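# Stow coiled earphones in chest drawer and close it

## Task

Place the coiled earphones inside the small chest's open drawer, then push the drawer closed, with the chest still standing upright at the end.

## Robot and tools

Robot: two Franka FR3 seven-joint arms, left_arm and right_arm, each with a Robotiq 2F-140 two-finger gripper and a wrist camera. Cameras: cam_head_left, cam_head_right (fixed, on a stand behind the arms), cam_left_wrist, cam_right_wrist, all 672x504.

Scene frame: origin at table-top height, midway between the arms' nominal bases; +z up, +x forward over the table, +y toward left_arm (left/right are arm names, not image sides). Calibrated bases: left_arm at (+0.028, +0.319, +0.032) m, right_arm at (-0.030, -0.302, +0.032) m. Gripper axes: fingers point along its +z, close along its y. end_effector_position is the spot between the pads when shut; fingertips extend about 33 mm past it for gaps up to 40 mm, only 9 mm when fully open.

execute_actions(actions, cameras): actions is a list of actions; each action is a table of up to 15 rows, one per 1/30 s step (a short table repeats its last row to fill 15). Every row has 18 numbers in [-1, 1]: left dx, dy, dz, rx, ry, rz, left gripper position, force_limit, speed, then the same nine for the right arm. The six motion numbers are an offset, not a pose: measured from that arm's Hand target as it was when the action began, along that Hand target's own axes; 1.0 equals 0.6 m or 180 degrees, and rx, ry, rz form one rotation vector. Rows within an action do not accumulate; each is from the action's start. But a new action or call starts from the updated Hand target, so sending the same offset again moves further. All zeros re-requests the current Hand target. Gripper numbers are absolute commands, not offsets; to leave a gripper unchanged resend its previous three values (0 is a real command). Images come back only with an empty actions list or when cameras names them.

move(target, speed, blend, blocking, cameras): target is one 18-number row or a list of up to 15 rows, same layout and scale; every row is an offset from the Hand targets at the move's start, not from the previous row. Grippers travel straight lines, not avoiding obstacles or each other. speed: top path speed in m/s, 0.002 to 2, default 0.25 (one value or one per target). blend: corner rounding in metres for lists; 0 stops at each target. Gripper numbers of later targets apply on arrival. A move is capped at 10 s. blocking=false returns after about 0.5 s while it keeps running. The extra move: line reports done, off_target, moving, held or fault, plus limits=paced (pose clipped) or limits=held (step withheld). Faster moves lag, stray and hit harder.

wait(seconds 0 to 10): let time pass holding commands. stop: brake a running move. zoom_image(camera, region [x0, y0, x1, y1] in pixels, at most 504x504): closer look at the latest image of a camera. clear_fault(arm): clears a reported torque or force fault. read_manual: licence texts only. finished_scene(scene): ends the current scene by its number; irreversible, so only once the earphones are in, the drawer shut and the chest upright, stable without the robot.

Controller: each step the commanded pose is clipped to within 70 mm and 16 degrees of the measured gripper pose, so large offsets take several actions. Hand target in results is the last commanded (clipped) pose; the gripper may rest short of it. If so, send the gap as an offset. If something blocks an arm it keeps pushing; to release, command the target back behind the gripper. Large wrist turns may swing the elbow.

Gripper: position +1 fully open (140 mm), about -0.8 pads touch, -1 closes until blocked. force_limit from -1 (about 14 N) through 0 (40 N) to +1 (58 N); speed -1 about 30 mm/s, 0 about 140, +1 about 250; faster closes squeeze much harder. Both start at +1. Confirm a grasp by object_status 2 (0 moving, 1 blocked opening, 2 blocked closing, 3 reached position or pads met, maybe empty). position_measured is in counts: 3 open, about 75 = 100 mm, 139 = 60 mm, 200 = 20 mm, 230 pads touching. Fingers can fold: grip with the outer quarter of the pads near the tips; deeper grips may slip or over-squeeze, and tips jammed into a surface fold quietly and spoil the next grasp. To grip harder, raise force_limit and change position slightly (-1 to -0.98); to grip softer, reopen and close slowly.

Result lines: end_effector_position (m) and end_effector_quat_wxyz in scene frame (may be off a few cm); Hand target; Tool commands; object_status; Joint positions, Joint torques, External joint torques (contact estimate, includes held weight); Flange force along the gripper axes (noisy, includes held weight); Wrist depth: 7x7 grid of distances ahead of each wrist camera, rows separated by /, - means no value; step readings of positions in action calls; MOTOR HOT warnings.

Avoid: faults from joint contact torque (85 N m large joints, 11 N m wrist joints) or 85 N outside force on an arm, joint range ends or overspeed; any fault stops that arm until clear_fault. Do not let the grippers, housings or wrist cameras touch each other or close one gripper on the other's fingers. Do not drop or throw the earphones, slam the drawer, tip the chest, hit the table hard, squeeze hard on parts still resting on something, or let anything leave the table. Holding loads or straining at unreachable poses heats motors and can brake an arm for 30 to 60 s. Objects may occasionally be nudged by outside pushes.

Each tool is called after ">>>" as name([rows], argument=value, ...), one row to a line, values as JSON.

## Session

>>> execute_actions(actions=[])

Scene clock: 0.00 s.
left_arm: end_effector_position=(+0.4207, +0.4698, +0.4011) position_measured=3 object_status=3 end_effector_quat_wxyz=(-0.386, +0.901, -0.099, +0.173) | right_arm: end_effector_position=(+0.1826, -0.2203, +0.1906) position_measured=3 object_status=3 end_effector_quat_wxyz=(-0.125, -0.222, +0.819, -0.514)
Joint positions: left_arm=[0.274 -0.959 -0.264 -2.786 0.653 2.268 -1.625] | right_arm=[0.678 0.034 0.379 -2.514 -0.478 1.496 2.359]
Joint velocities: within noise
Joint torques (N m): no reading
External joint torques (N m): no reading
Flange force (N): no reading
Wrist depth (mm): cam_left_wrist=[- 1930 2186 712 565 474 403 / - 2002 2002 709 565 475 407 / - - 2209 705 567 469 402 / 1687 138 2407 705 565 146 376 / - 111 2040 705 561 478 100 / - - 2209 700 561 466 416 / - 1552 2407 700 558 468 -] | cam_right_wrist=[- - - 597 423 330 257 / 1583 1915 733 542 397 313 260 / 1721 - 728 498 372 301 249 / 1786 132 673 466 352 295 139 / - 816 603 430 334 274 121 / - 857 556 403 317 261 226 / - 759 512 378 301 250 216]
Hand target: left_arm +0.4207, +0.4698, +0.4011; -0.386, +0.901, -0.099, +0.173 | right_arm +0.1826, -0.2203, +0.1906; -0.125, -0.222, +0.819, -0.514
Tool commands: left_gripper/position=+1.0 left_gripper/force_limit=+1.0 left_gripper/speed=+1.0 right_gripper/position=+1.0 right_gripper/force_limit=+1.0 right_gripper/speed=+1.0

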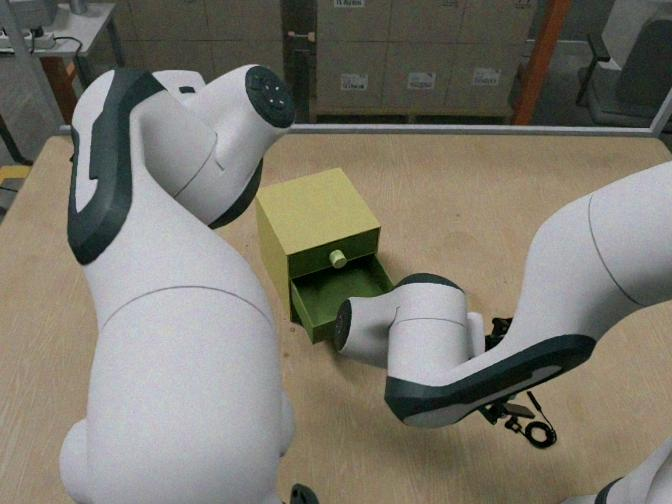

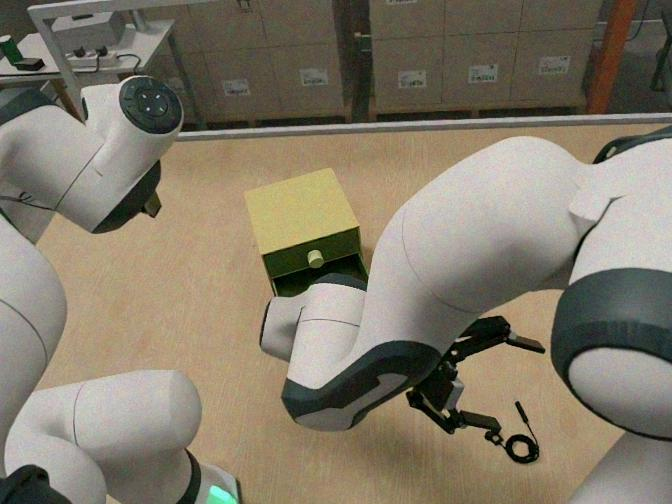

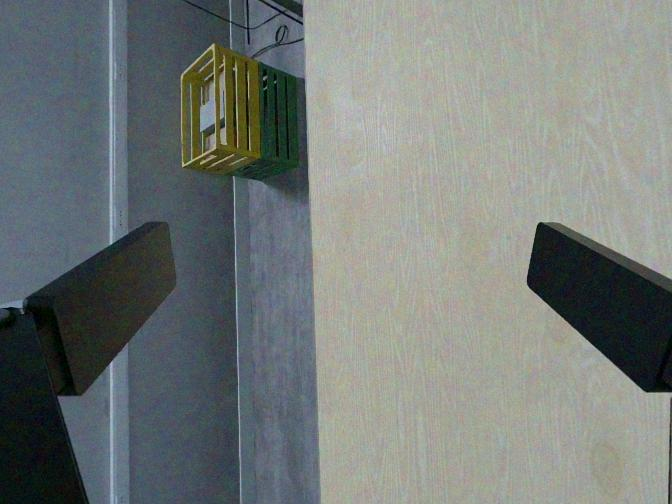

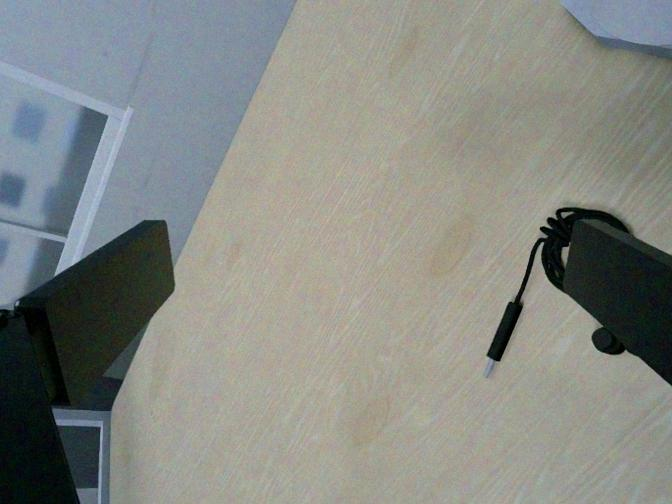

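>>> zoom_image(camera="cam_right_wrist", region=[440, 160, 672, 400])

>>> zoom_image(camera="cam_head_left", region=[460, 360, 600, 470])

>>> zoom_image(camera="cam_head_left", region=[230, 150, 480, 360])

Scaled by 2.100 from the camera's 672x504 image, which has a finer 960x720 frame.

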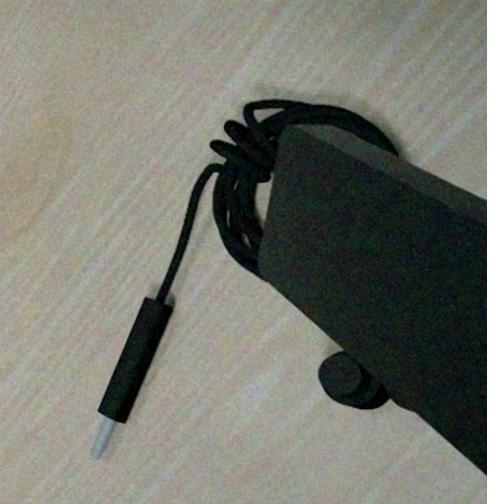

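Scaled by 3.600 from the camera's 672x504 image, which has a finer 960x720 frame.

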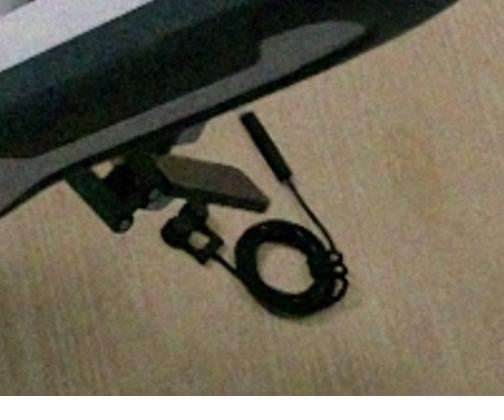

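Scaled by 2.016 from the camera's 672x504 image, which has a finer 960x720 frame.

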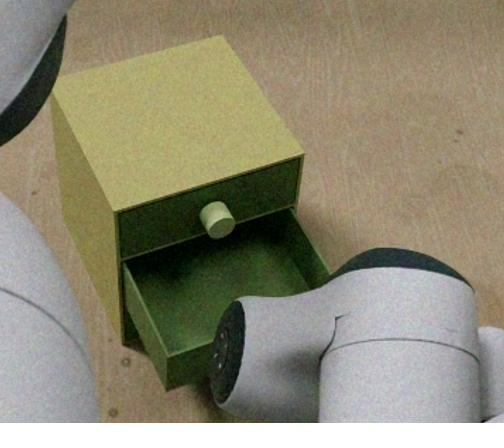

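>>> move([
  [0,0,0,0,0,0,1,1,1,0.05,-0.21,-0.17,0,0,0,1,1,1],
  [0,0,0,0,0,0,1,1,1,0.218,-0.593,0.402,-0.311,-0.171,0,1,1,1],
], blend=[0.05, 0], cameras=["all"])

Scene clock: 73.87 s.
left_arm: end_effector_position=(+0.4207, +0.4698, +0.4011) position_measured=3 object_status=3 end_effector_quat_wxyz=(-0.386, +0.901, -0.099, +0.173) | right_arm: end_effector_position=(+0.2500, -0.5996, +0.4212) position_measured=3 object_status=3 end_effector_quat_wxyz=(+0.001, -0.257, +0.966, +0.000)
Joint positions: left_arm=[0.274 -0.959 -0.264 -2.786 0.653 2.268 -1.625] | right_arm=[0.855 -1.221 -0.825 -2.011 -0.869 1.127 1.088]
Joint velocities: left_arm=[within noise] | right_arm=[0 -0.001 0 0.001 0 -0.001 -0.008]
Joint torques (N m): left_arm=[1.15 -1.77 4.13 24.6 0.71 2.22 -0.14] | right_arm=[-0.1 18.84 23.56 11.63 0.22 2.38 -0.28]
External joint torques (N m): left_arm=[1.16 -0.12 0.13 -0.52 0 0.05 -0.08] | right_arm=[-0.11 -1.17 1.74 -0.23 -0.5 -0.12 -0.28]
Flange force (N): left_arm=[-0.8 -0.2 2.5] | right_arm=[3.7 3.7 1.3]
Wrist depth (mm): cam_left_wrist=[- - 2304 714 567 472 404 / - 2550 2080 717 574 471 403 / - 2060 2100 714 561 472 402 / - 138 3347 707 567 146 377 / - 111 2581 693 564 476 100 / - - 2463 700 555 466 414 / - 2002 2279 705 552 466 -] | cam_right_wrist=[1243 481 482 478 476 476 471 / 520 512 506 505 507 503 501 / 546 543 541 536 535 532 529 / 572 142 572 571 568 567 134 / - 614 610 610 606 603 120 / 671 660 660 656 647 645 654 / 717 709 709 705 701 701 692]
Hand target: left_arm +0.4207, +0.4698, +0.4011; -0.386, +0.901, -0.099, +0.173 | right_arm +0.2491, -0.6004, +0.4208; +0.000, -0.261, +0.965, +0.000
Off the commanded pose: left_arm 0.000 m, 0 deg | right_arm 0.001 m, 0 deg.
move: done
camera_calibration:
cam_right_wrist: T_world_to_cam=[[-0.494222, 0.869246, -0.0125052, 0.661791], [0.815625, 0.468617, 0.339345, -0.0600927], [0.300834, 0.157512, -0.940579, 0.560055], [0, 0, 0, 1]] pos_world=[0.207601, -0.635314, 0.555443]

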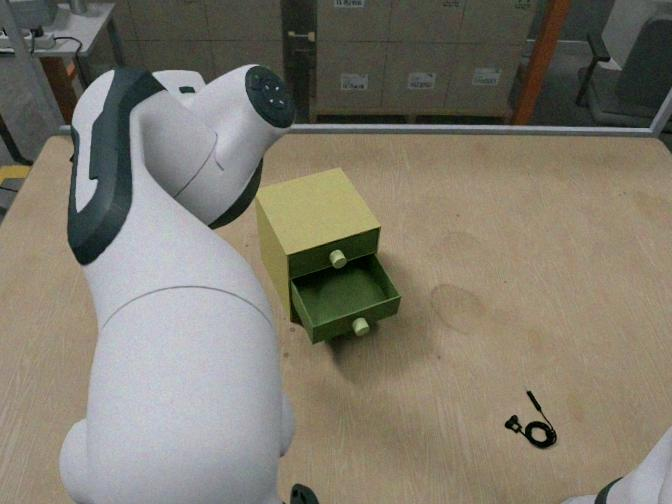

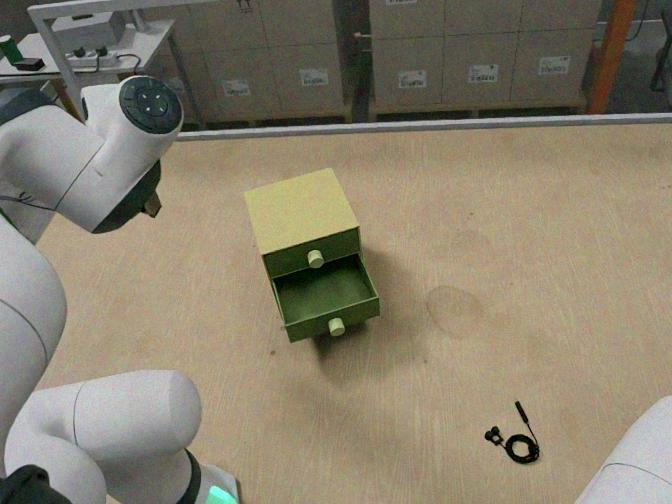

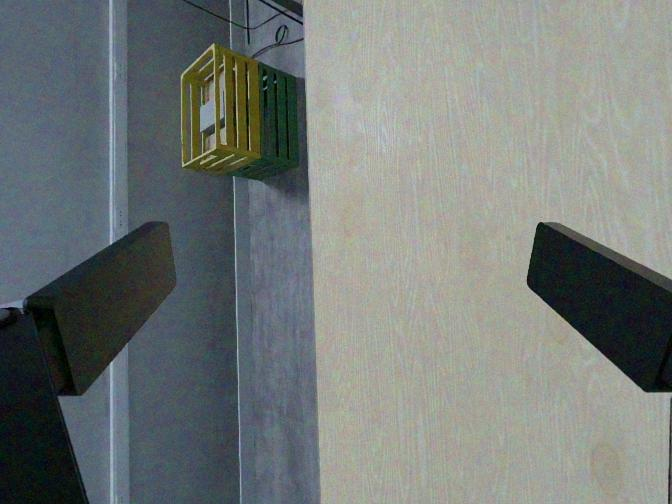

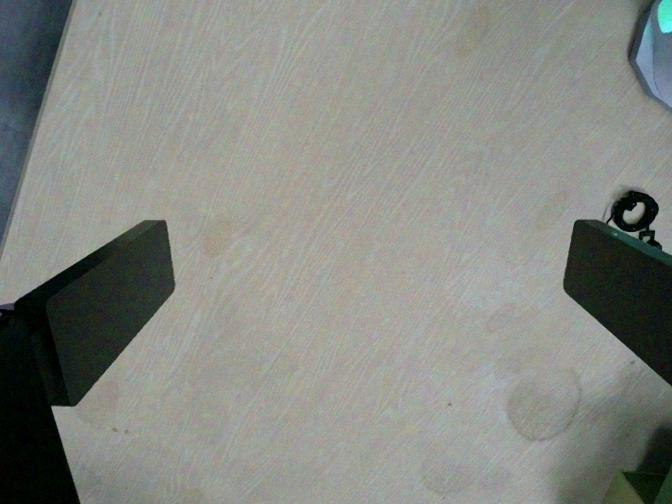

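>>> zoom_image(camera="cam_head_right", region=[470, 390, 560, 475])

>>> zoom_image(camera="cam_head_left", region=[480, 380, 580, 460])

>>> zoom_image(camera="cam_head_left", region=[240, 150, 420, 350])

>>> zoom_image(camera="cam_head_right", region=[220, 150, 400, 350])

Scaled by 5.600 from the camera's 672x504 image, which has a finer 960x720 frame.

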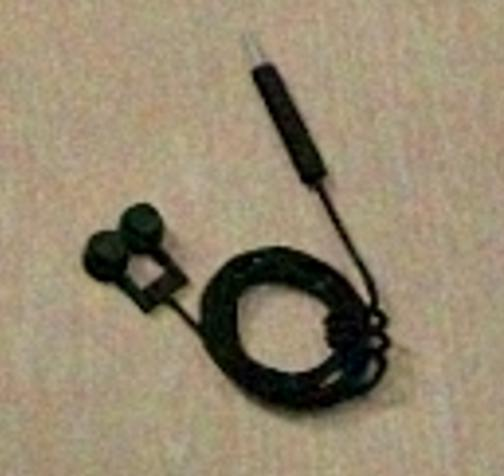

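Scaled by 5.040 from the camera's 672x504 image, which has a finer 960x720 frame.

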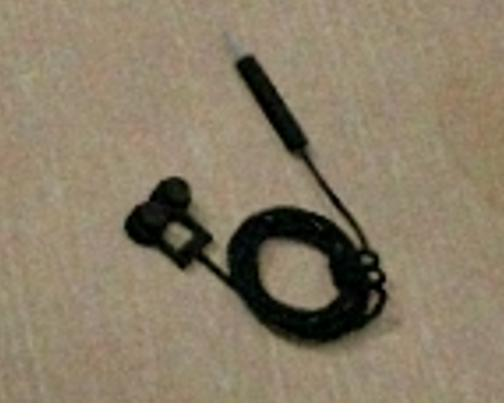

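Scaled by 2.520 from the camera's 672x504 image, which has a finer 960x720 frame.

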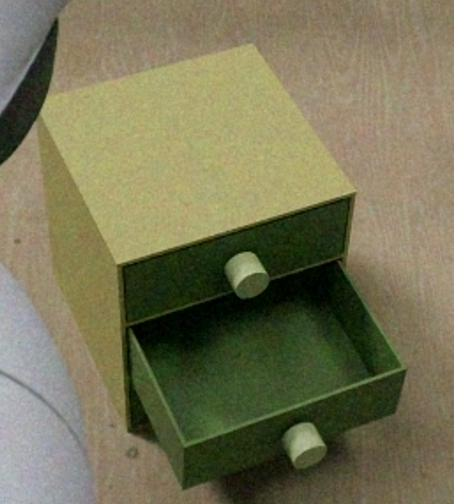

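Scaled by 2.520 from the camera's 672x504 image, which has a finer 960x720 frame.

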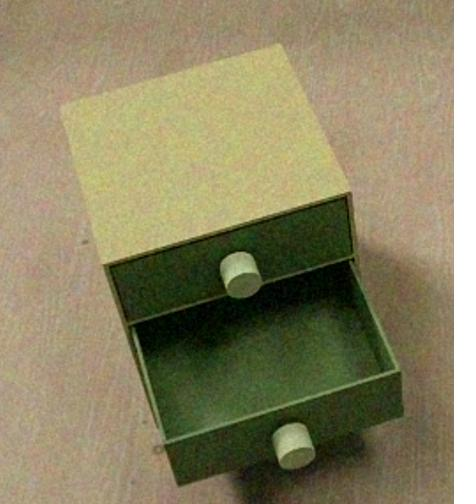

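>>> move(target=[-0.086,0.9995,-0.7997,-0.333,0.1728,0.3644,0.25,-1,0,0,0,0,0,0,0,1,1,1], speed=0.35, cameras=["all"])

Scene clock: 216.50 s.
left_arm: end_effector_position=(+0.1598, -0.2392, +0.2591) position_measured=98 object_status=3 end_effector_quat_wxyz=(+0.091, +0.703, -0.699, +0.092) | right_arm: end_effector_position=(+0.2499, -0.5996, +0.4212) position_measured=3 object_status=3 end_effector_quat_wxyz=(+0.001, -0.258, +0.966, +0.000)
Joint positions: left_arm=[-0.86 -0.132 -0.429 -2.274 -0.178 2.397 -1.198] | right_arm=[0.855 -1.221 -0.825 -2.011 -0.869 1.127 1.085]
Joint velocities: left_arm=[0 0.001 0.001 0 0 0 0.005] | right_arm=[within noise]
Joint torques (N m): left_arm=[0.66 -24.02 2.26 23.97 0.25 3.35 0.09] | right_arm=[-0.59 19.55 23.55 11.51 0.42 2.55 -0.24]
External joint torques (N m): left_arm=[0.74 1.12 0.77 -0.14 -0.47 0.2 0.08] | right_arm=[-0.54 -0.42 1.74 -0.39 -0.29 0.05 -0.24]
Flange force (N): left_arm=[0.9 -2.3 2.1] | right_arm=[3.2 4.3 0.8]
Wrist depth (mm): cam_left_wrist=[375 375 375 373 377 377 375 / 379 380 381 379 380 337 209 / 385 383 385 386 387 296 208 / 389 391 147 388 390 295 291 / - 79 398 397 397 111 88 / - - 403 402 403 - - / - - 406 409 408 - -] | cam_right_wrist=[1237 483 484 483 479 476 470 / 517 510 509 509 509 503 502 / 543 540 540 540 536 531 527 / 571 142 572 569 567 567 134 / - 615 612 606 607 603 121 / 673 660 656 651 651 647 658 / 715 715 707 701 703 698 696]
Hand target: left_arm +0.1601, -0.2406, +0.2595; +0.093, +0.701, -0.701, +0.092 | right_arm +0.2491, -0.6004, +0.4208; +0.000, -0.261, +0.965, +0.000
Off the commanded pose: left_arm 0.001 m, 0 deg | right_arm 0.001 m, 0 deg.
move: done
camera_calibration:
cam_left_wrist: T_world_to_cam=[[-0.999861, 0.00196723, 0.0165429, 0.160683], [0.00342345, 0.996073, 0.0884652, 0.218174], [-0.0163039, 0.0885095, -0.995942, 0.424345], [0, 0, 0, 1]] pos_world=[0.166832, -0.255192, 0.400664]
cam_right_wrist: T_world_to_cam=[[-0.496645, 0.867865, -0.0124119, 0.661508], [0.814337, 0.470866, 0.339325, -0.058421], [0.300333, 0.158416, -0.940587, 0.560723], [0, 0, 0, 1]] pos_world=[0.207706, -0.635419, 0.555443]

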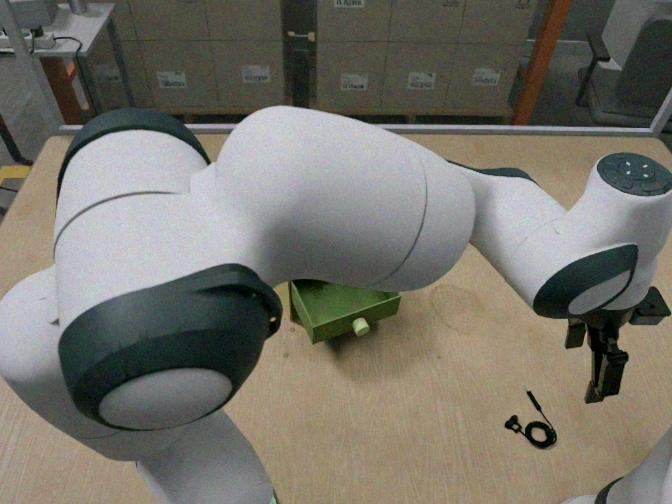

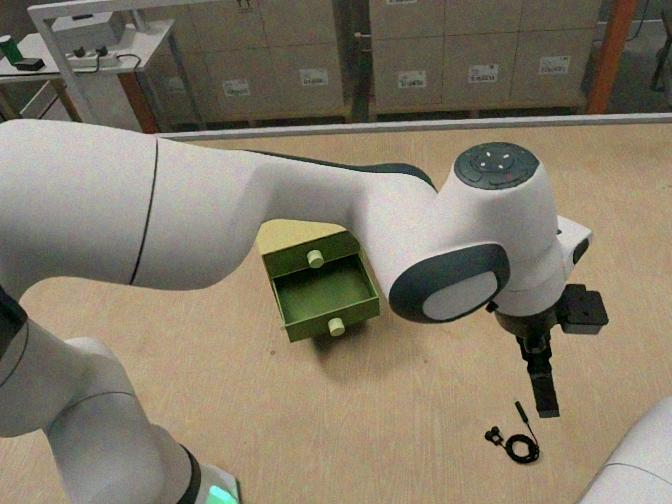

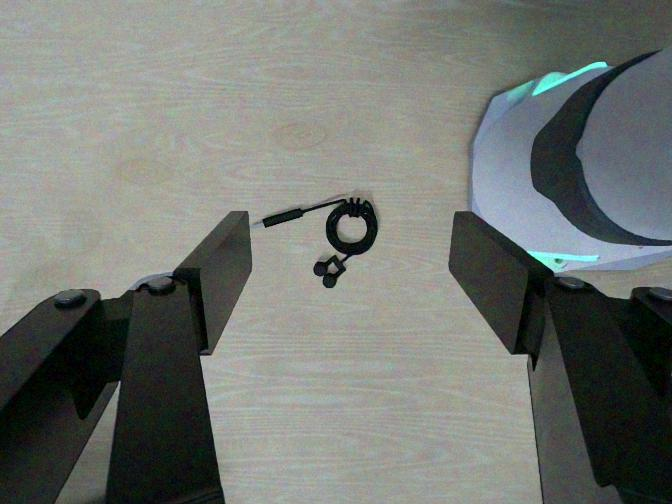

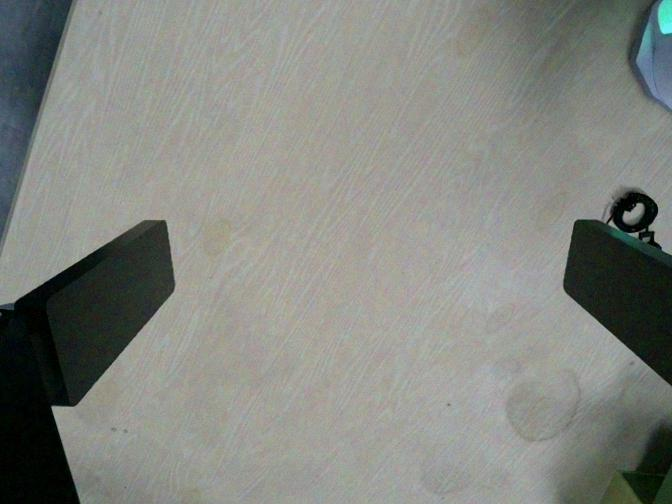

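>>> move(target=[-0.0767,0.0277,0.2557,0,0,0,0.25,-1,0,0,0,0,0,0,0,1,1,1], speed=0.2, cameras=["cam_left_wrist","cam_head_left","cam_head_right"])

Scene clock: 234.10 s.
left_arm: end_effector_position=(+0.1428, -0.2348, +0.0993) position_measured=98 object_status=3 end_effector_quat_wxyz=(+0.092, +0.699, -0.703, +0.091) | right_arm: end_effector_position=(+0.2499, -0.5996, +0.4212) position_measured=3 object_status=3 end_effector_quat_wxyz=(+0.001, -0.258, +0.966, +0.000)
Joint positions: left_arm=[-0.917 0.155 -0.408 -2.438 -0.009 2.832 -1.315] | right_arm=[0.855 -1.221 -0.825 -2.011 -0.869 1.127 1.085]
Joint velocities: left_arm=[-0.001 0 0 -0.001 -0.001 0.001 -0.008] | right_arm=[within noise]
Joint torques (N m): left_arm=[0.61 -29.28 -1.08 19.61 1.08 3.38 -0.24] | right_arm=[-0.57 19.55 23.56 11.52 0.4 2.54 -0.24]
External joint torques (N m): left_arm=[0.55 0.97 0.51 0.17 0.52 0.21 -0.24] | right_arm=[-0.57 -0.48 1.66 -0.36 -0.32 0.04 -0.24]
Flange force (N): left_arm=[3.2 -0.4 5.7] | right_arm=[3.3 4.2 0.9]
Wrist depth (mm): cam_left_wrist=[221 222 222 222 223 222 177 / 225 224 224 226 226 225 163 / 227 227 228 228 230 228 181 / 230 230 222 233 230 130 211 / - 79 234 235 235 110 88 / - - 237 238 238 - - / - - 241 242 242 - -] | cam_right_wrist=[1257 485 484 477 480 476 467 / 519 510 509 506 507 501 500 / 543 537 542 537 534 536 531 / 572 142 575 569 569 563 134 / - 614 617 610 609 606 120 / 669 663 658 651 645 647 651 / 720 717 709 707 701 692 686]
Hand target: left_arm +0.1434, -0.2360, +0.0994; +0.093, +0.701, -0.701, +0.092 | right_arm +0.2491, -0.6004, +0.4208; +0.000, -0.261, +0.965, +0.000
Off the commanded pose: left_arm 0.001 m, 0 deg | right_arm 0.001 m, 0 deg.
move: done
camera_calibration:
cam_left_wrist: T_world_to_cam=[[-0.999765, 0.0127401, 0.0175471, 0.148678], [0.0142232, 0.996092, 0.0871665, 0.226571], [-0.016368, 0.0873956, -0.996039, 0.26417], [0, 0, 0, 1]] pos_world=[0.149744, -0.250667, 0.240765]
Images, in order (width x height): cam_head_left 672x504, cam_head_right 672x504, cam_left_wrist 672x504.

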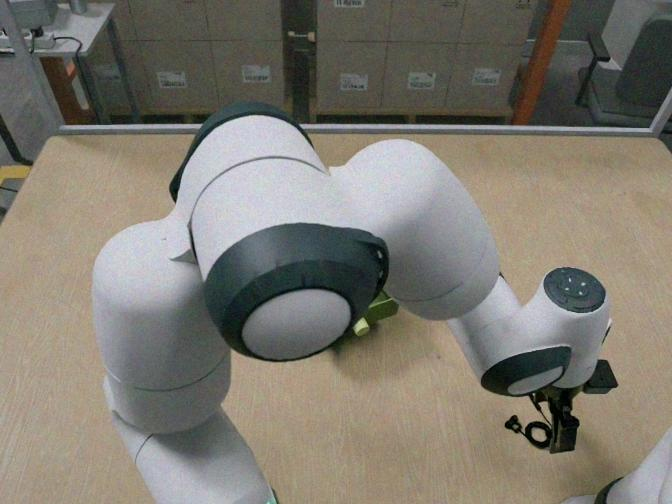

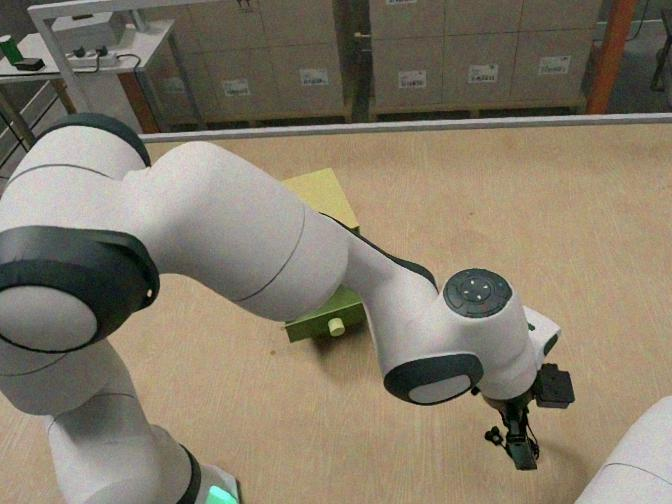

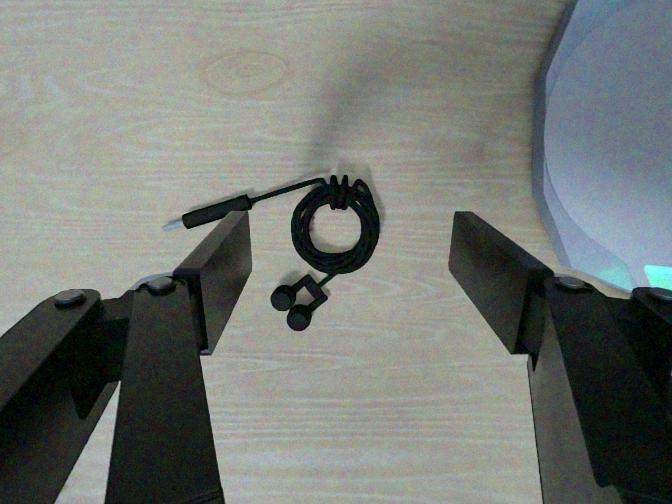

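>>> move(target=[-0.0112,-0.0052,0.0737,0,-0.0518,0,-0.05,-1,0,0,0,0,0,0,0,1,1,1], speed=0.1, cameras=["cam_left_wrist","cam_head_left","cam_head_right"])

>>> zoom_image(camera="cam_left_wrist", region=[200, 120, 500, 345])

>>> zoom_image(camera="cam_head_right", region=[460, 380, 580, 490])

Scene clock: 266.23 s.
left_arm: end_effector_position=(+0.1461, -0.2416, +0.0556) position_measured=135 object_status=3 end_effector_quat_wxyz=(+0.037, +0.704, -0.709, +0.036) | right_arm: end_effector_position=(+0.2499, -0.5996, +0.4212) position_measured=3 object_status=3 end_effector_quat_wxyz=(+0.001, -0.258, +0.966, +0.000)
Joint positions: left_arm=[-1.051 0.324 -0.278 -2.253 0.134 2.662 -1.436] | right_arm=[0.855 -1.221 -0.825 -2.011 -0.869 1.127 1.085]
Joint velocities: left_arm=[0.001 -0.001 -0.001 -0.001 0 -0.003 -0.005] | right_arm=[within noise]
Joint torques (N m): left_arm=[0.67 -35.64 -1.98 19.57 0.52 2.79 -0.3] | right_arm=[-0.58 19.55 23.53 11.52 0.41 2.54 -0.24]
External joint torques (N m): left_arm=[0.74 1.25 0.59 0.06 0.02 -0.11 -0.3] | right_arm=[-0.5 -0.36 1.82 -0.38 -0.29 0.06 -0.24]
Flange force (N): left_arm=[2.7 -1.3 3.2] | right_arm=[3.1 4.3 0.6]
Wrist depth (mm): cam_left_wrist=[166 168 167 167 167 167 165 / 173 173 174 173 174 174 160 / 180 180 179 178 181 181 164 / 187 188 185 185 173 188 188 / - 85 91 197 197 85 85 / - - 206 207 207 - - / - - - 216 217 - -] | cam_right_wrist=[1257 484 482 480 476 476 468 / 520 512 507 505 505 504 500 / 545 543 540 536 535 531 528 / 568 142 576 569 568 568 134 / - 615 612 610 615 606 121 / 675 660 660 651 651 647 654 / 711 717 709 707 698 696 688]
Hand target: left_arm +0.1465, -0.2410, +0.0550; +0.036, +0.706, -0.706, +0.035 | right_arm +0.2491, -0.6004, +0.4208; +0.000, -0.261, +0.965, +0.000
Off the commanded pose: left_arm 0.001 m, 0 deg | right_arm 0.001 m, 0 deg.
move: done
camera_calibration:
cam_left_wrist: T_world_to_cam=[[-0.999779, 0.0115212, 0.0175867, 0.15254], [0.0154356, 0.970172, 0.241928, 0.221967], [-0.0142748, 0.242146, -0.970135, 0.256922], [0, 0, 0, 1]] pos_world=[0.152748, -0.279316, 0.192866]
Images, in order (width x height): cam_head_left 672x504, cam_head_right 672x504, cam_left_wrist 672x504.

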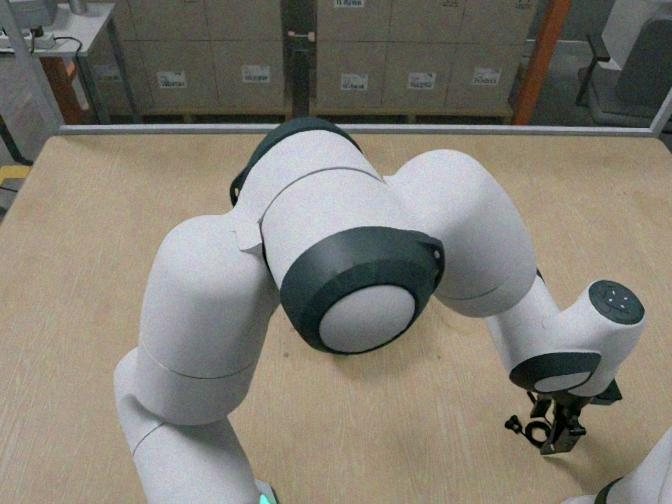

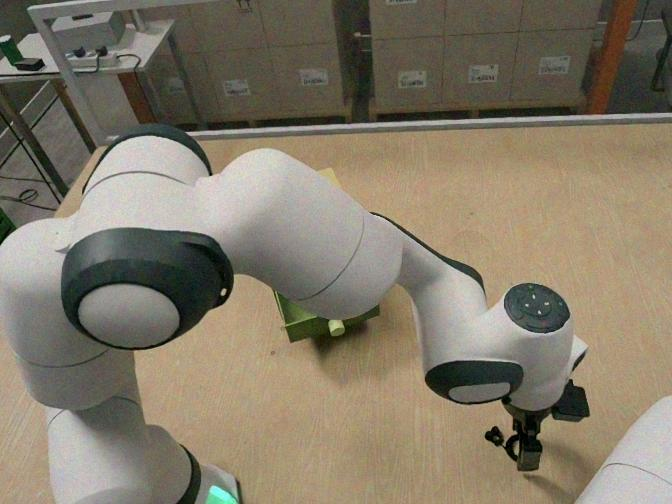

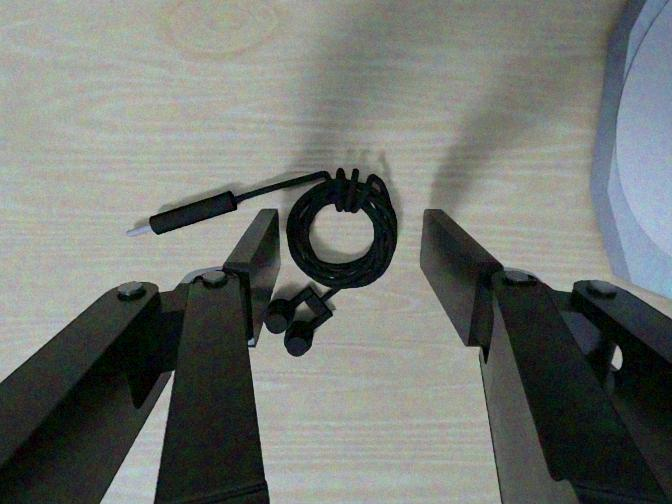

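Scaled by 1.680 from the camera's 672x504 image, which has a finer 960x720 frame.

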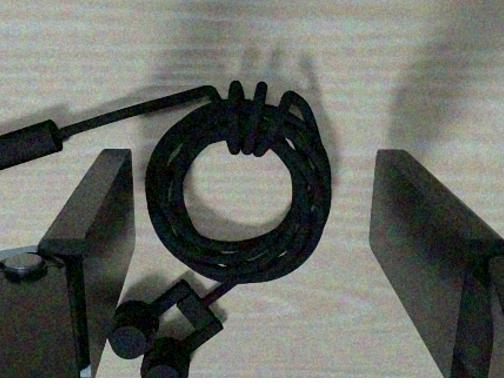

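Scaled by 4.200 from the camera's 672x504 image, which has a finer 960x720 frame.

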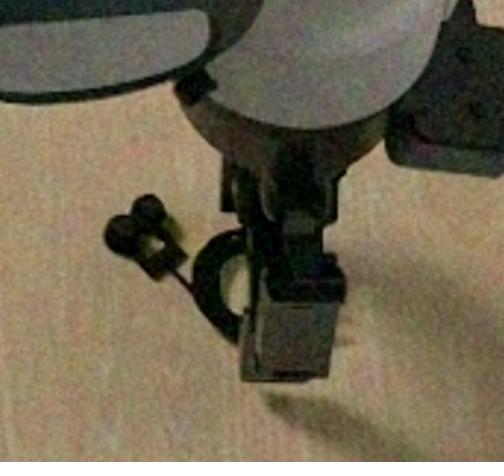

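>>> move(target=[-0.0019,-0.0062,0.0191,0,0,0,-0.05,-1,0,0,0,0,0,0,0,1,1,1], speed=0.05, cameras=["cam_left_wrist"])

>>> zoom_image(camera="cam_left_wrist", region=[200, 120, 500, 345])

Scene clock: 290.77 s.
left_arm: end_effector_position=(+0.1493, -0.2396, +0.0433) position_measured=135 object_status=3 end_effector_quat_wxyz=(+0.035, +0.705, -0.707, +0.033) | right_arm: end_effector_position=(+0.2499, -0.5996, +0.4212) position_measured=3 object_status=3 end_effector_quat_wxyz=(+0.001, -0.258, +0.966, +0.000)
Joint positions: left_arm=[-1.057 0.352 -0.264 -2.249 0.141 2.678 -1.438] | right_arm=[0.855 -1.221 -0.825 -2.011 -0.869 1.127 1.085]
Joint velocities: left_arm=[0 0.001 0.001 0 0.001 0.005 0] | right_arm=[within noise]
Joint torques (N m): left_arm=[0.41 -36.21 -2.02 19.16 0.97 3.1 -0.31] | right_arm=[-0.6 19.51 23.57 11.51 0.42 2.54 -0.26]
External joint torques (N m): left_arm=[0.47 1.16 0.61 0.1 0.49 0.24 -0.32] | right_arm=[-0.59 -0.5 1.79 -0.33 -0.29 0.05 -0.26]
Flange force (N): left_arm=[2.4 -0.5 4.4] | right_arm=[3.4 4.4 0.8]
Wrist depth (mm): cam_left_wrist=[154 155 154 155 155 156 155 / 161 161 161 161 161 162 162 / 167 167 166 166 168 169 168 / 175 175 172 174 162 175 176 / - 85 91 182 184 85 85 / - - 193 193 194 - - / - - 203 203 203 - -] | cam_right_wrist=[1270 483 482 483 481 477 470 / 519 511 510 506 505 503 503 / 547 542 540 539 535 534 527 / 571 142 578 571 569 567 134 / - 610 614 612 609 601 121 / 675 658 654 656 651 649 656 / 717 713 711 707 696 701 696]
Hand target: left_arm +0.1502, -0.2410, +0.0435; +0.036, +0.706, -0.706, +0.035 | right_arm +0.2491, -0.6004, +0.4208; +0.000, -0.261, +0.965, +0.000
Off the commanded pose: left_arm 0.002 m, 0 deg | right_arm 0.001 m, 0 deg.
move: done
camera_calibration:
cam_left_wrist: T_world_to_cam=[[-0.999775, 0.00752231, 0.0198465, 0.154918], [0.0122164, 0.968612, 0.248276, 0.222792], [-0.0173559, 0.248463, -0.968486, 0.246539], [0, 0, 0, 1]] pos_world=[0.156441, -0.27822, 0.180381]
Images, in order (width x height): cam_left_wrist 672x504.

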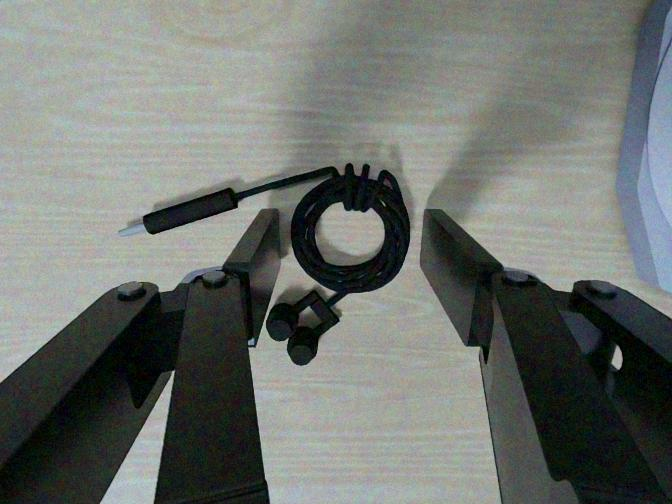

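Scaled by 1.680 from the camera's 672x504 image, which has a finer 960x720 frame.

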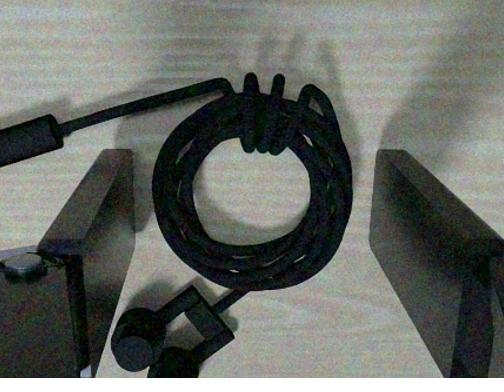

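>>> move(target=[0,0,0,0,0,0,-1,-1,-1,0,0,0,0,0,0,1,1,1], cameras=["cam_left_wrist"])

>>> zoom_image(camera="cam_left_wrist", region=[200, 120, 500, 345])

Scene clock: 297.43 s.
left_arm: end_effector_position=(+0.1479, -0.2425, +0.0447) position_measured=215 object_status=2 end_effector_quat_wxyz=(+0.037, +0.704, -0.709, +0.036) | right_arm: end_effector_position=(+0.2499, -0.5996, +0.4212) position_measured=3 object_status=3 end_effector_quat_wxyz=(+0.001, -0.258, +0.966, +0.000)
Joint positions: left_arm=[-1.062 0.351 -0.262 -2.246 0.141 2.682 -1.438] | right_arm=[0.855 -1.221 -0.825 -2.011 -0.869 1.127 1.085]
Joint torques (N m): left_arm=[1.88 -34.99 -1.16 17.92 0.62 2.68 -0.16] | right_arm=[-0.57 19.55 23.57 11.49 0.43 2.54 -0.25]
External joint torques (N m): left_arm=[2.06 2.42 1.56 -1.23 0.14 -0.21 -0.16] | right_arm=[-0.5 -0.41 1.73 -0.41 -0.28 0.04 -0.25]
Flange force (N): left_arm=[-0.5 -3.2 5.2] | right_arm=[3.1 4.3 0.8]
Wrist depth (mm): cam_left_wrist=[156 157 157 157 157 157 157 / 163 163 163 163 163 164 163 / 169 169 168 167 170 171 168 / 177 177 176 141 176 177 177 / 184 183 - 91 85 91 185 / - - - - - - - / - - - - - - -] | cam_right_wrist=[492 484 483 486 476 478 473 / 521 513 511 510 504 505 501 / 543 545 541 540 536 535 528 / 571 142 578 571 571 567 141 / - 615 612 607 606 604 120 / 673 663 656 656 649 644 654 / 715 713 705 705 698 698 692]
Hand target: left_arm +0.1502, -0.2410, +0.0435; +0.036, +0.706, -0.706, +0.035 | right_arm +0.2491, -0.6004, +0.4208; +0.000, -0.261, +0.965, +0.000
Off the commanded pose: left_arm 0.003 m, 0 deg | right_arm 0.001 m, 0 deg.
move: done
camera_calibration:
cam_left_wrist: T_world_to_cam=[[-0.999773, 0.0111656, 0.0181267, 0.154543], [0.0152321, 0.97, 0.242629, 0.225399], [-0.0148738, 0.24285, -0.96995, 0.246877], [0, 0, 0, 1]] pos_world=[0.154747, -0.280317, 0.181969]
Images, in order (width x height): cam_left_wrist 672x504.

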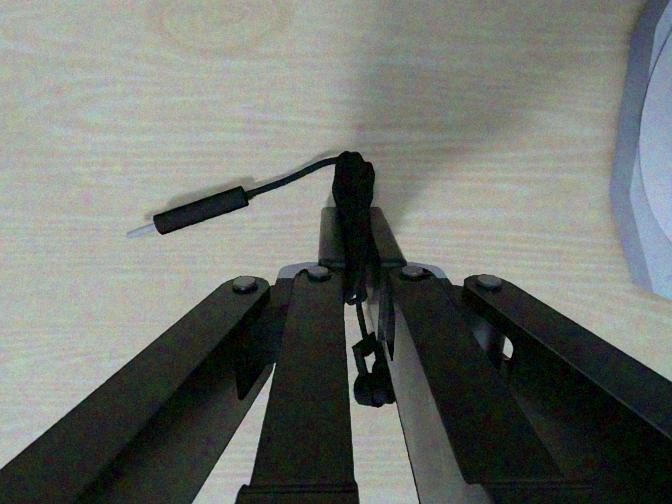

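Scaled by 1.680 from the camera's 672x504 image, which has a finer 960x720 frame.

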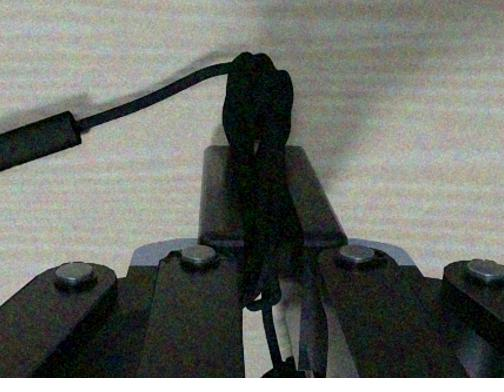

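>>> move([
  [-0.0067,0,-0.0663,0,0,0,-1,-1,-1,0,0,0,0,0,0,1,1,1],
  [-0.02,0,-0.18,0,0,0,-0.98,-0.5,-1,0,0,0,0,0,0,1,1,1],
], speed=0.1, cameras=["cam_left_wrist","cam_head_right"])

Scene clock: 310.57 s.
left_arm: end_effector_position=(+0.1508, -0.2189, +0.1493) position_measured=215 object_status=2 end_effector_quat_wxyz=(+0.035, +0.708, -0.705, +0.036) | right_arm: end_effector_position=(+0.2499, -0.5996, +0.4212) position_measured=3 object_status=3 end_effector_quat_wxyz=(+0.001, -0.258, +0.966, +0.000)
Joint positions: left_arm=[-1.001 0.078 -0.321 -2.293 0.003 2.465 -1.342] | right_arm=[0.855 -1.221 -0.825 -2.011 -0.869 1.127 1.085]
Joint torques (N m): left_arm=[1.37 -30.81 -0.55 21.4 0.11 2.78 0.11] | right_arm=[-0.57 19.55 23.52 11.51 0.41 2.54 -0.27]
External joint torques (N m): left_arm=[1.44 0.44 0.2 -0.65 -0.49 -0.1 0.11] | right_arm=[-0.4 -0.3 1.74 -0.5 -0.28 0.04 -0.27]
Flange force (N): left_arm=[-2.5 -1.6 0.2] | right_arm=[2.9 4.3 0.8]
Wrist depth (mm): cam_left_wrist=[251 251 251 251 251 249 184 / 260 260 262 260 262 251 186 / 271 272 272 267 273 271 213 / 283 285 282 138 282 285 285 / 296 - - 91 85 91 295 / - - - - - - - / - - - - - - -] | cam_right_wrist=[1263 484 485 483 478 478 469 / 517 512 510 507 506 505 501 / 546 545 539 540 536 534 530 / 571 142 574 575 569 568 142 / - 615 614 609 609 606 120 / 677 660 654 649 649 649 652 / 715 713 709 707 698 696 696]
Hand target: left_arm +0.1503, -0.2182, +0.1498; +0.036, +0.706, -0.706, +0.035 | right_arm +0.2491, -0.6004, +0.4208; +0.000, -0.261, +0.965, +0.000
Off the commanded pose: left_arm 0.001 m, 0 deg | right_arm 0.001 m, 0 deg.
move: done
camera_calibration:
cam_left_wrist: T_world_to_cam=[[-0.999859, 0.0000205609, 0.0168211, 0.153095], [0.00412367, 0.969784, 0.243929, 0.178626], [-0.0163078, 0.243963, -0.969647, 0.343129], [0, 0, 0, 1]] pos_world=[0.157933, -0.256943, 0.286567]
Images, in order (width x height): cam_head_right 672x504, cam_left_wrist 672x504.

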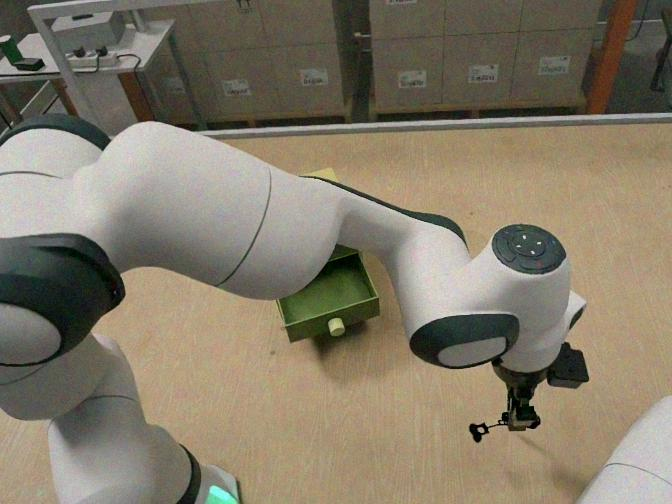

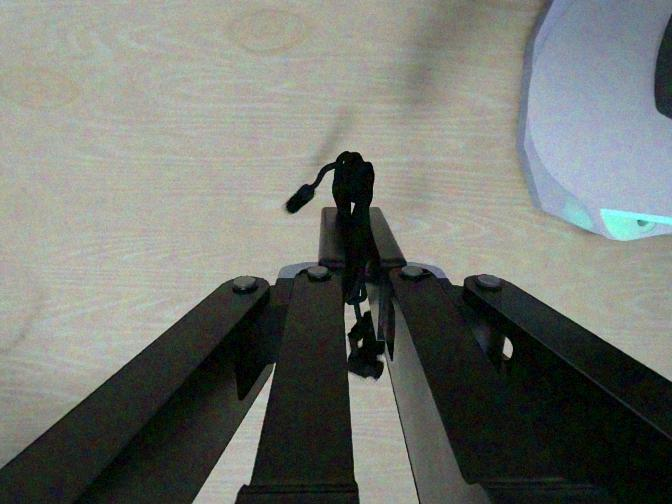

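>>> move(target=[-0.486,-0.4078,-0.4679,-0.0194,-0.0278,0.3875,-0.98,-0.5,-1,0,0,0,0,0,0,1,1,1], speed=0.25, cameras=["cam_left_wrist","cam_head_left","cam_head_right"])

Scene clock: 330.90 s.
left_arm: end_effector_position=(+0.3945, +0.0987, +0.3992) position_measured=215 object_status=2 end_effector_quat_wxyz=(-0.001, -0.179, +0.984, -0.001) | right_arm: end_effector_position=(+0.2499, -0.5996, +0.4212) position_measured=3 object_status=3 end_effector_quat_wxyz=(+0.001, -0.258, +0.966, +0.000)
Joint positions: left_arm=[-1.148 -0.483 0.492 -2.114 0.22 1.678 0.466] | right_arm=[0.855 -1.221 -0.825 -2.011 -0.869 1.127 1.085]
Joint velocities: left_arm=[-0.001 0 -0.003 0 0 0 0.006] | right_arm=[within noise]
Joint torques (N m): left_arm=[0.67 -11.16 -7.28 23.64 1.24 2.44 0.18] | right_arm=[-0.57 19.55 23.57 11.47 0.42 2.54 -0.25]
External joint torques (N m): left_arm=[0.67 0.25 -0.08 -0.15 0.51 -0.08 0.18] | right_arm=[-0.62 -0.51 1.79 -0.34 -0.29 0.05 -0.25]
Flange force (N): left_arm=[-0.5 0.9 0.4] | right_arm=[3.5 4.5 0.9]
Wrist depth (mm): cam_left_wrist=[459 462 457 457 458 457 455 / 490 487 478 471 476 480 481 / 515 519 516 - 519 511 515 / 551 551 549 128 332 549 545 / 593 - - 79 85 92 584 / - - - - - - - / - - - - - - -] | cam_right_wrist=[1263 487 483 480 479 476 469 / 517 511 510 504 505 503 499 / 545 542 539 543 536 532 528 / 572 142 574 574 565 564 142 / - 615 614 609 603 603 120 / 675 660 658 651 656 644 647 / 711 711 713 709 703 694 694]
Hand target: left_arm +0.3951, +0.1000, +0.3998; +0.000, -0.175, +0.985, +0.000 | right_arm +0.2491, -0.6004, +0.4208; +0.000, -0.261, +0.965, +0.000
Off the commanded pose: left_arm 0.001 m, 0 deg | right_arm 0.001 m, 0 deg.
move: done
camera_calibration:
cam_left_wrist: T_world_to_cam=[[-0.349421, 0.93682, 0.0164996, 0.0434785], [0.88348, 0.32356, 0.338779, -0.512421], [0.312037, 0.132954, -0.940721, 0.381755], [0, 0, 0, 1]] pos_world=[0.348785, 0.0743115, 0.532005]
Images, in order (width x height): cam_head_left 672x504, cam_head_right 672x504, cam_left_wrist 672x504.

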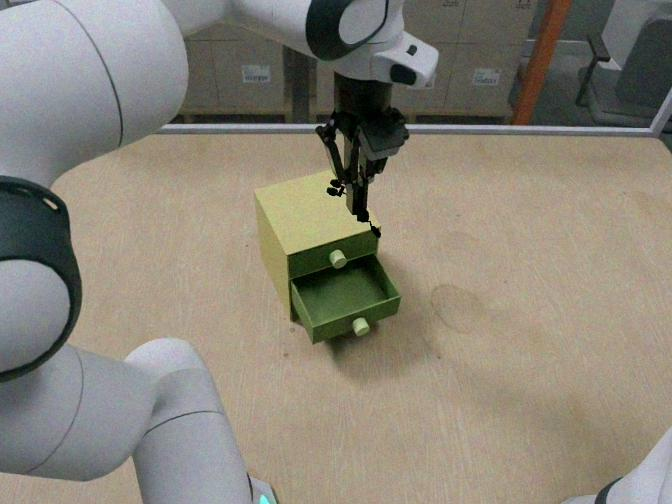

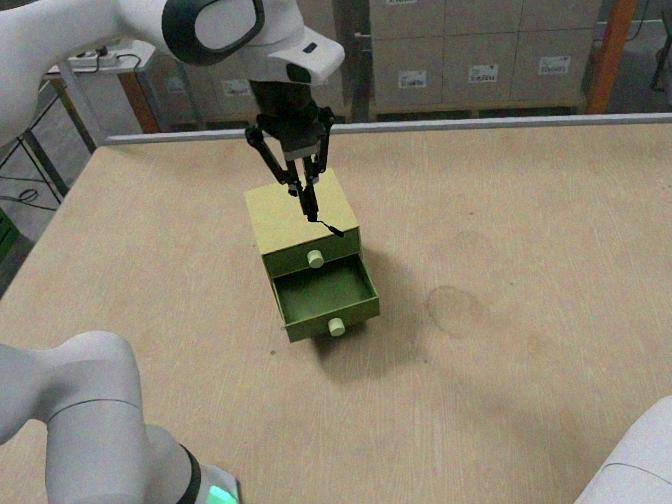

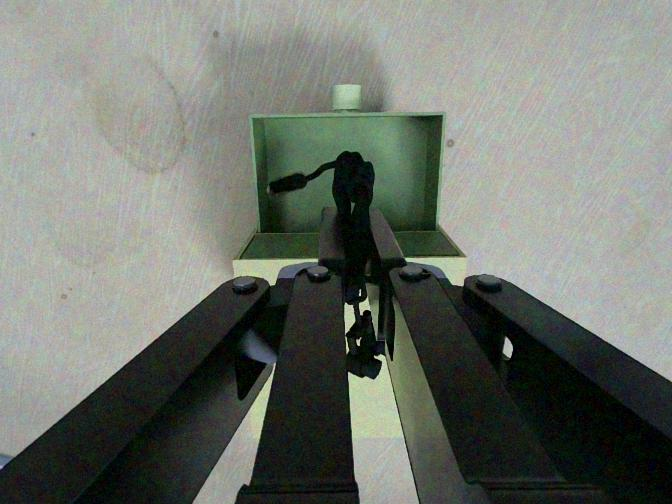

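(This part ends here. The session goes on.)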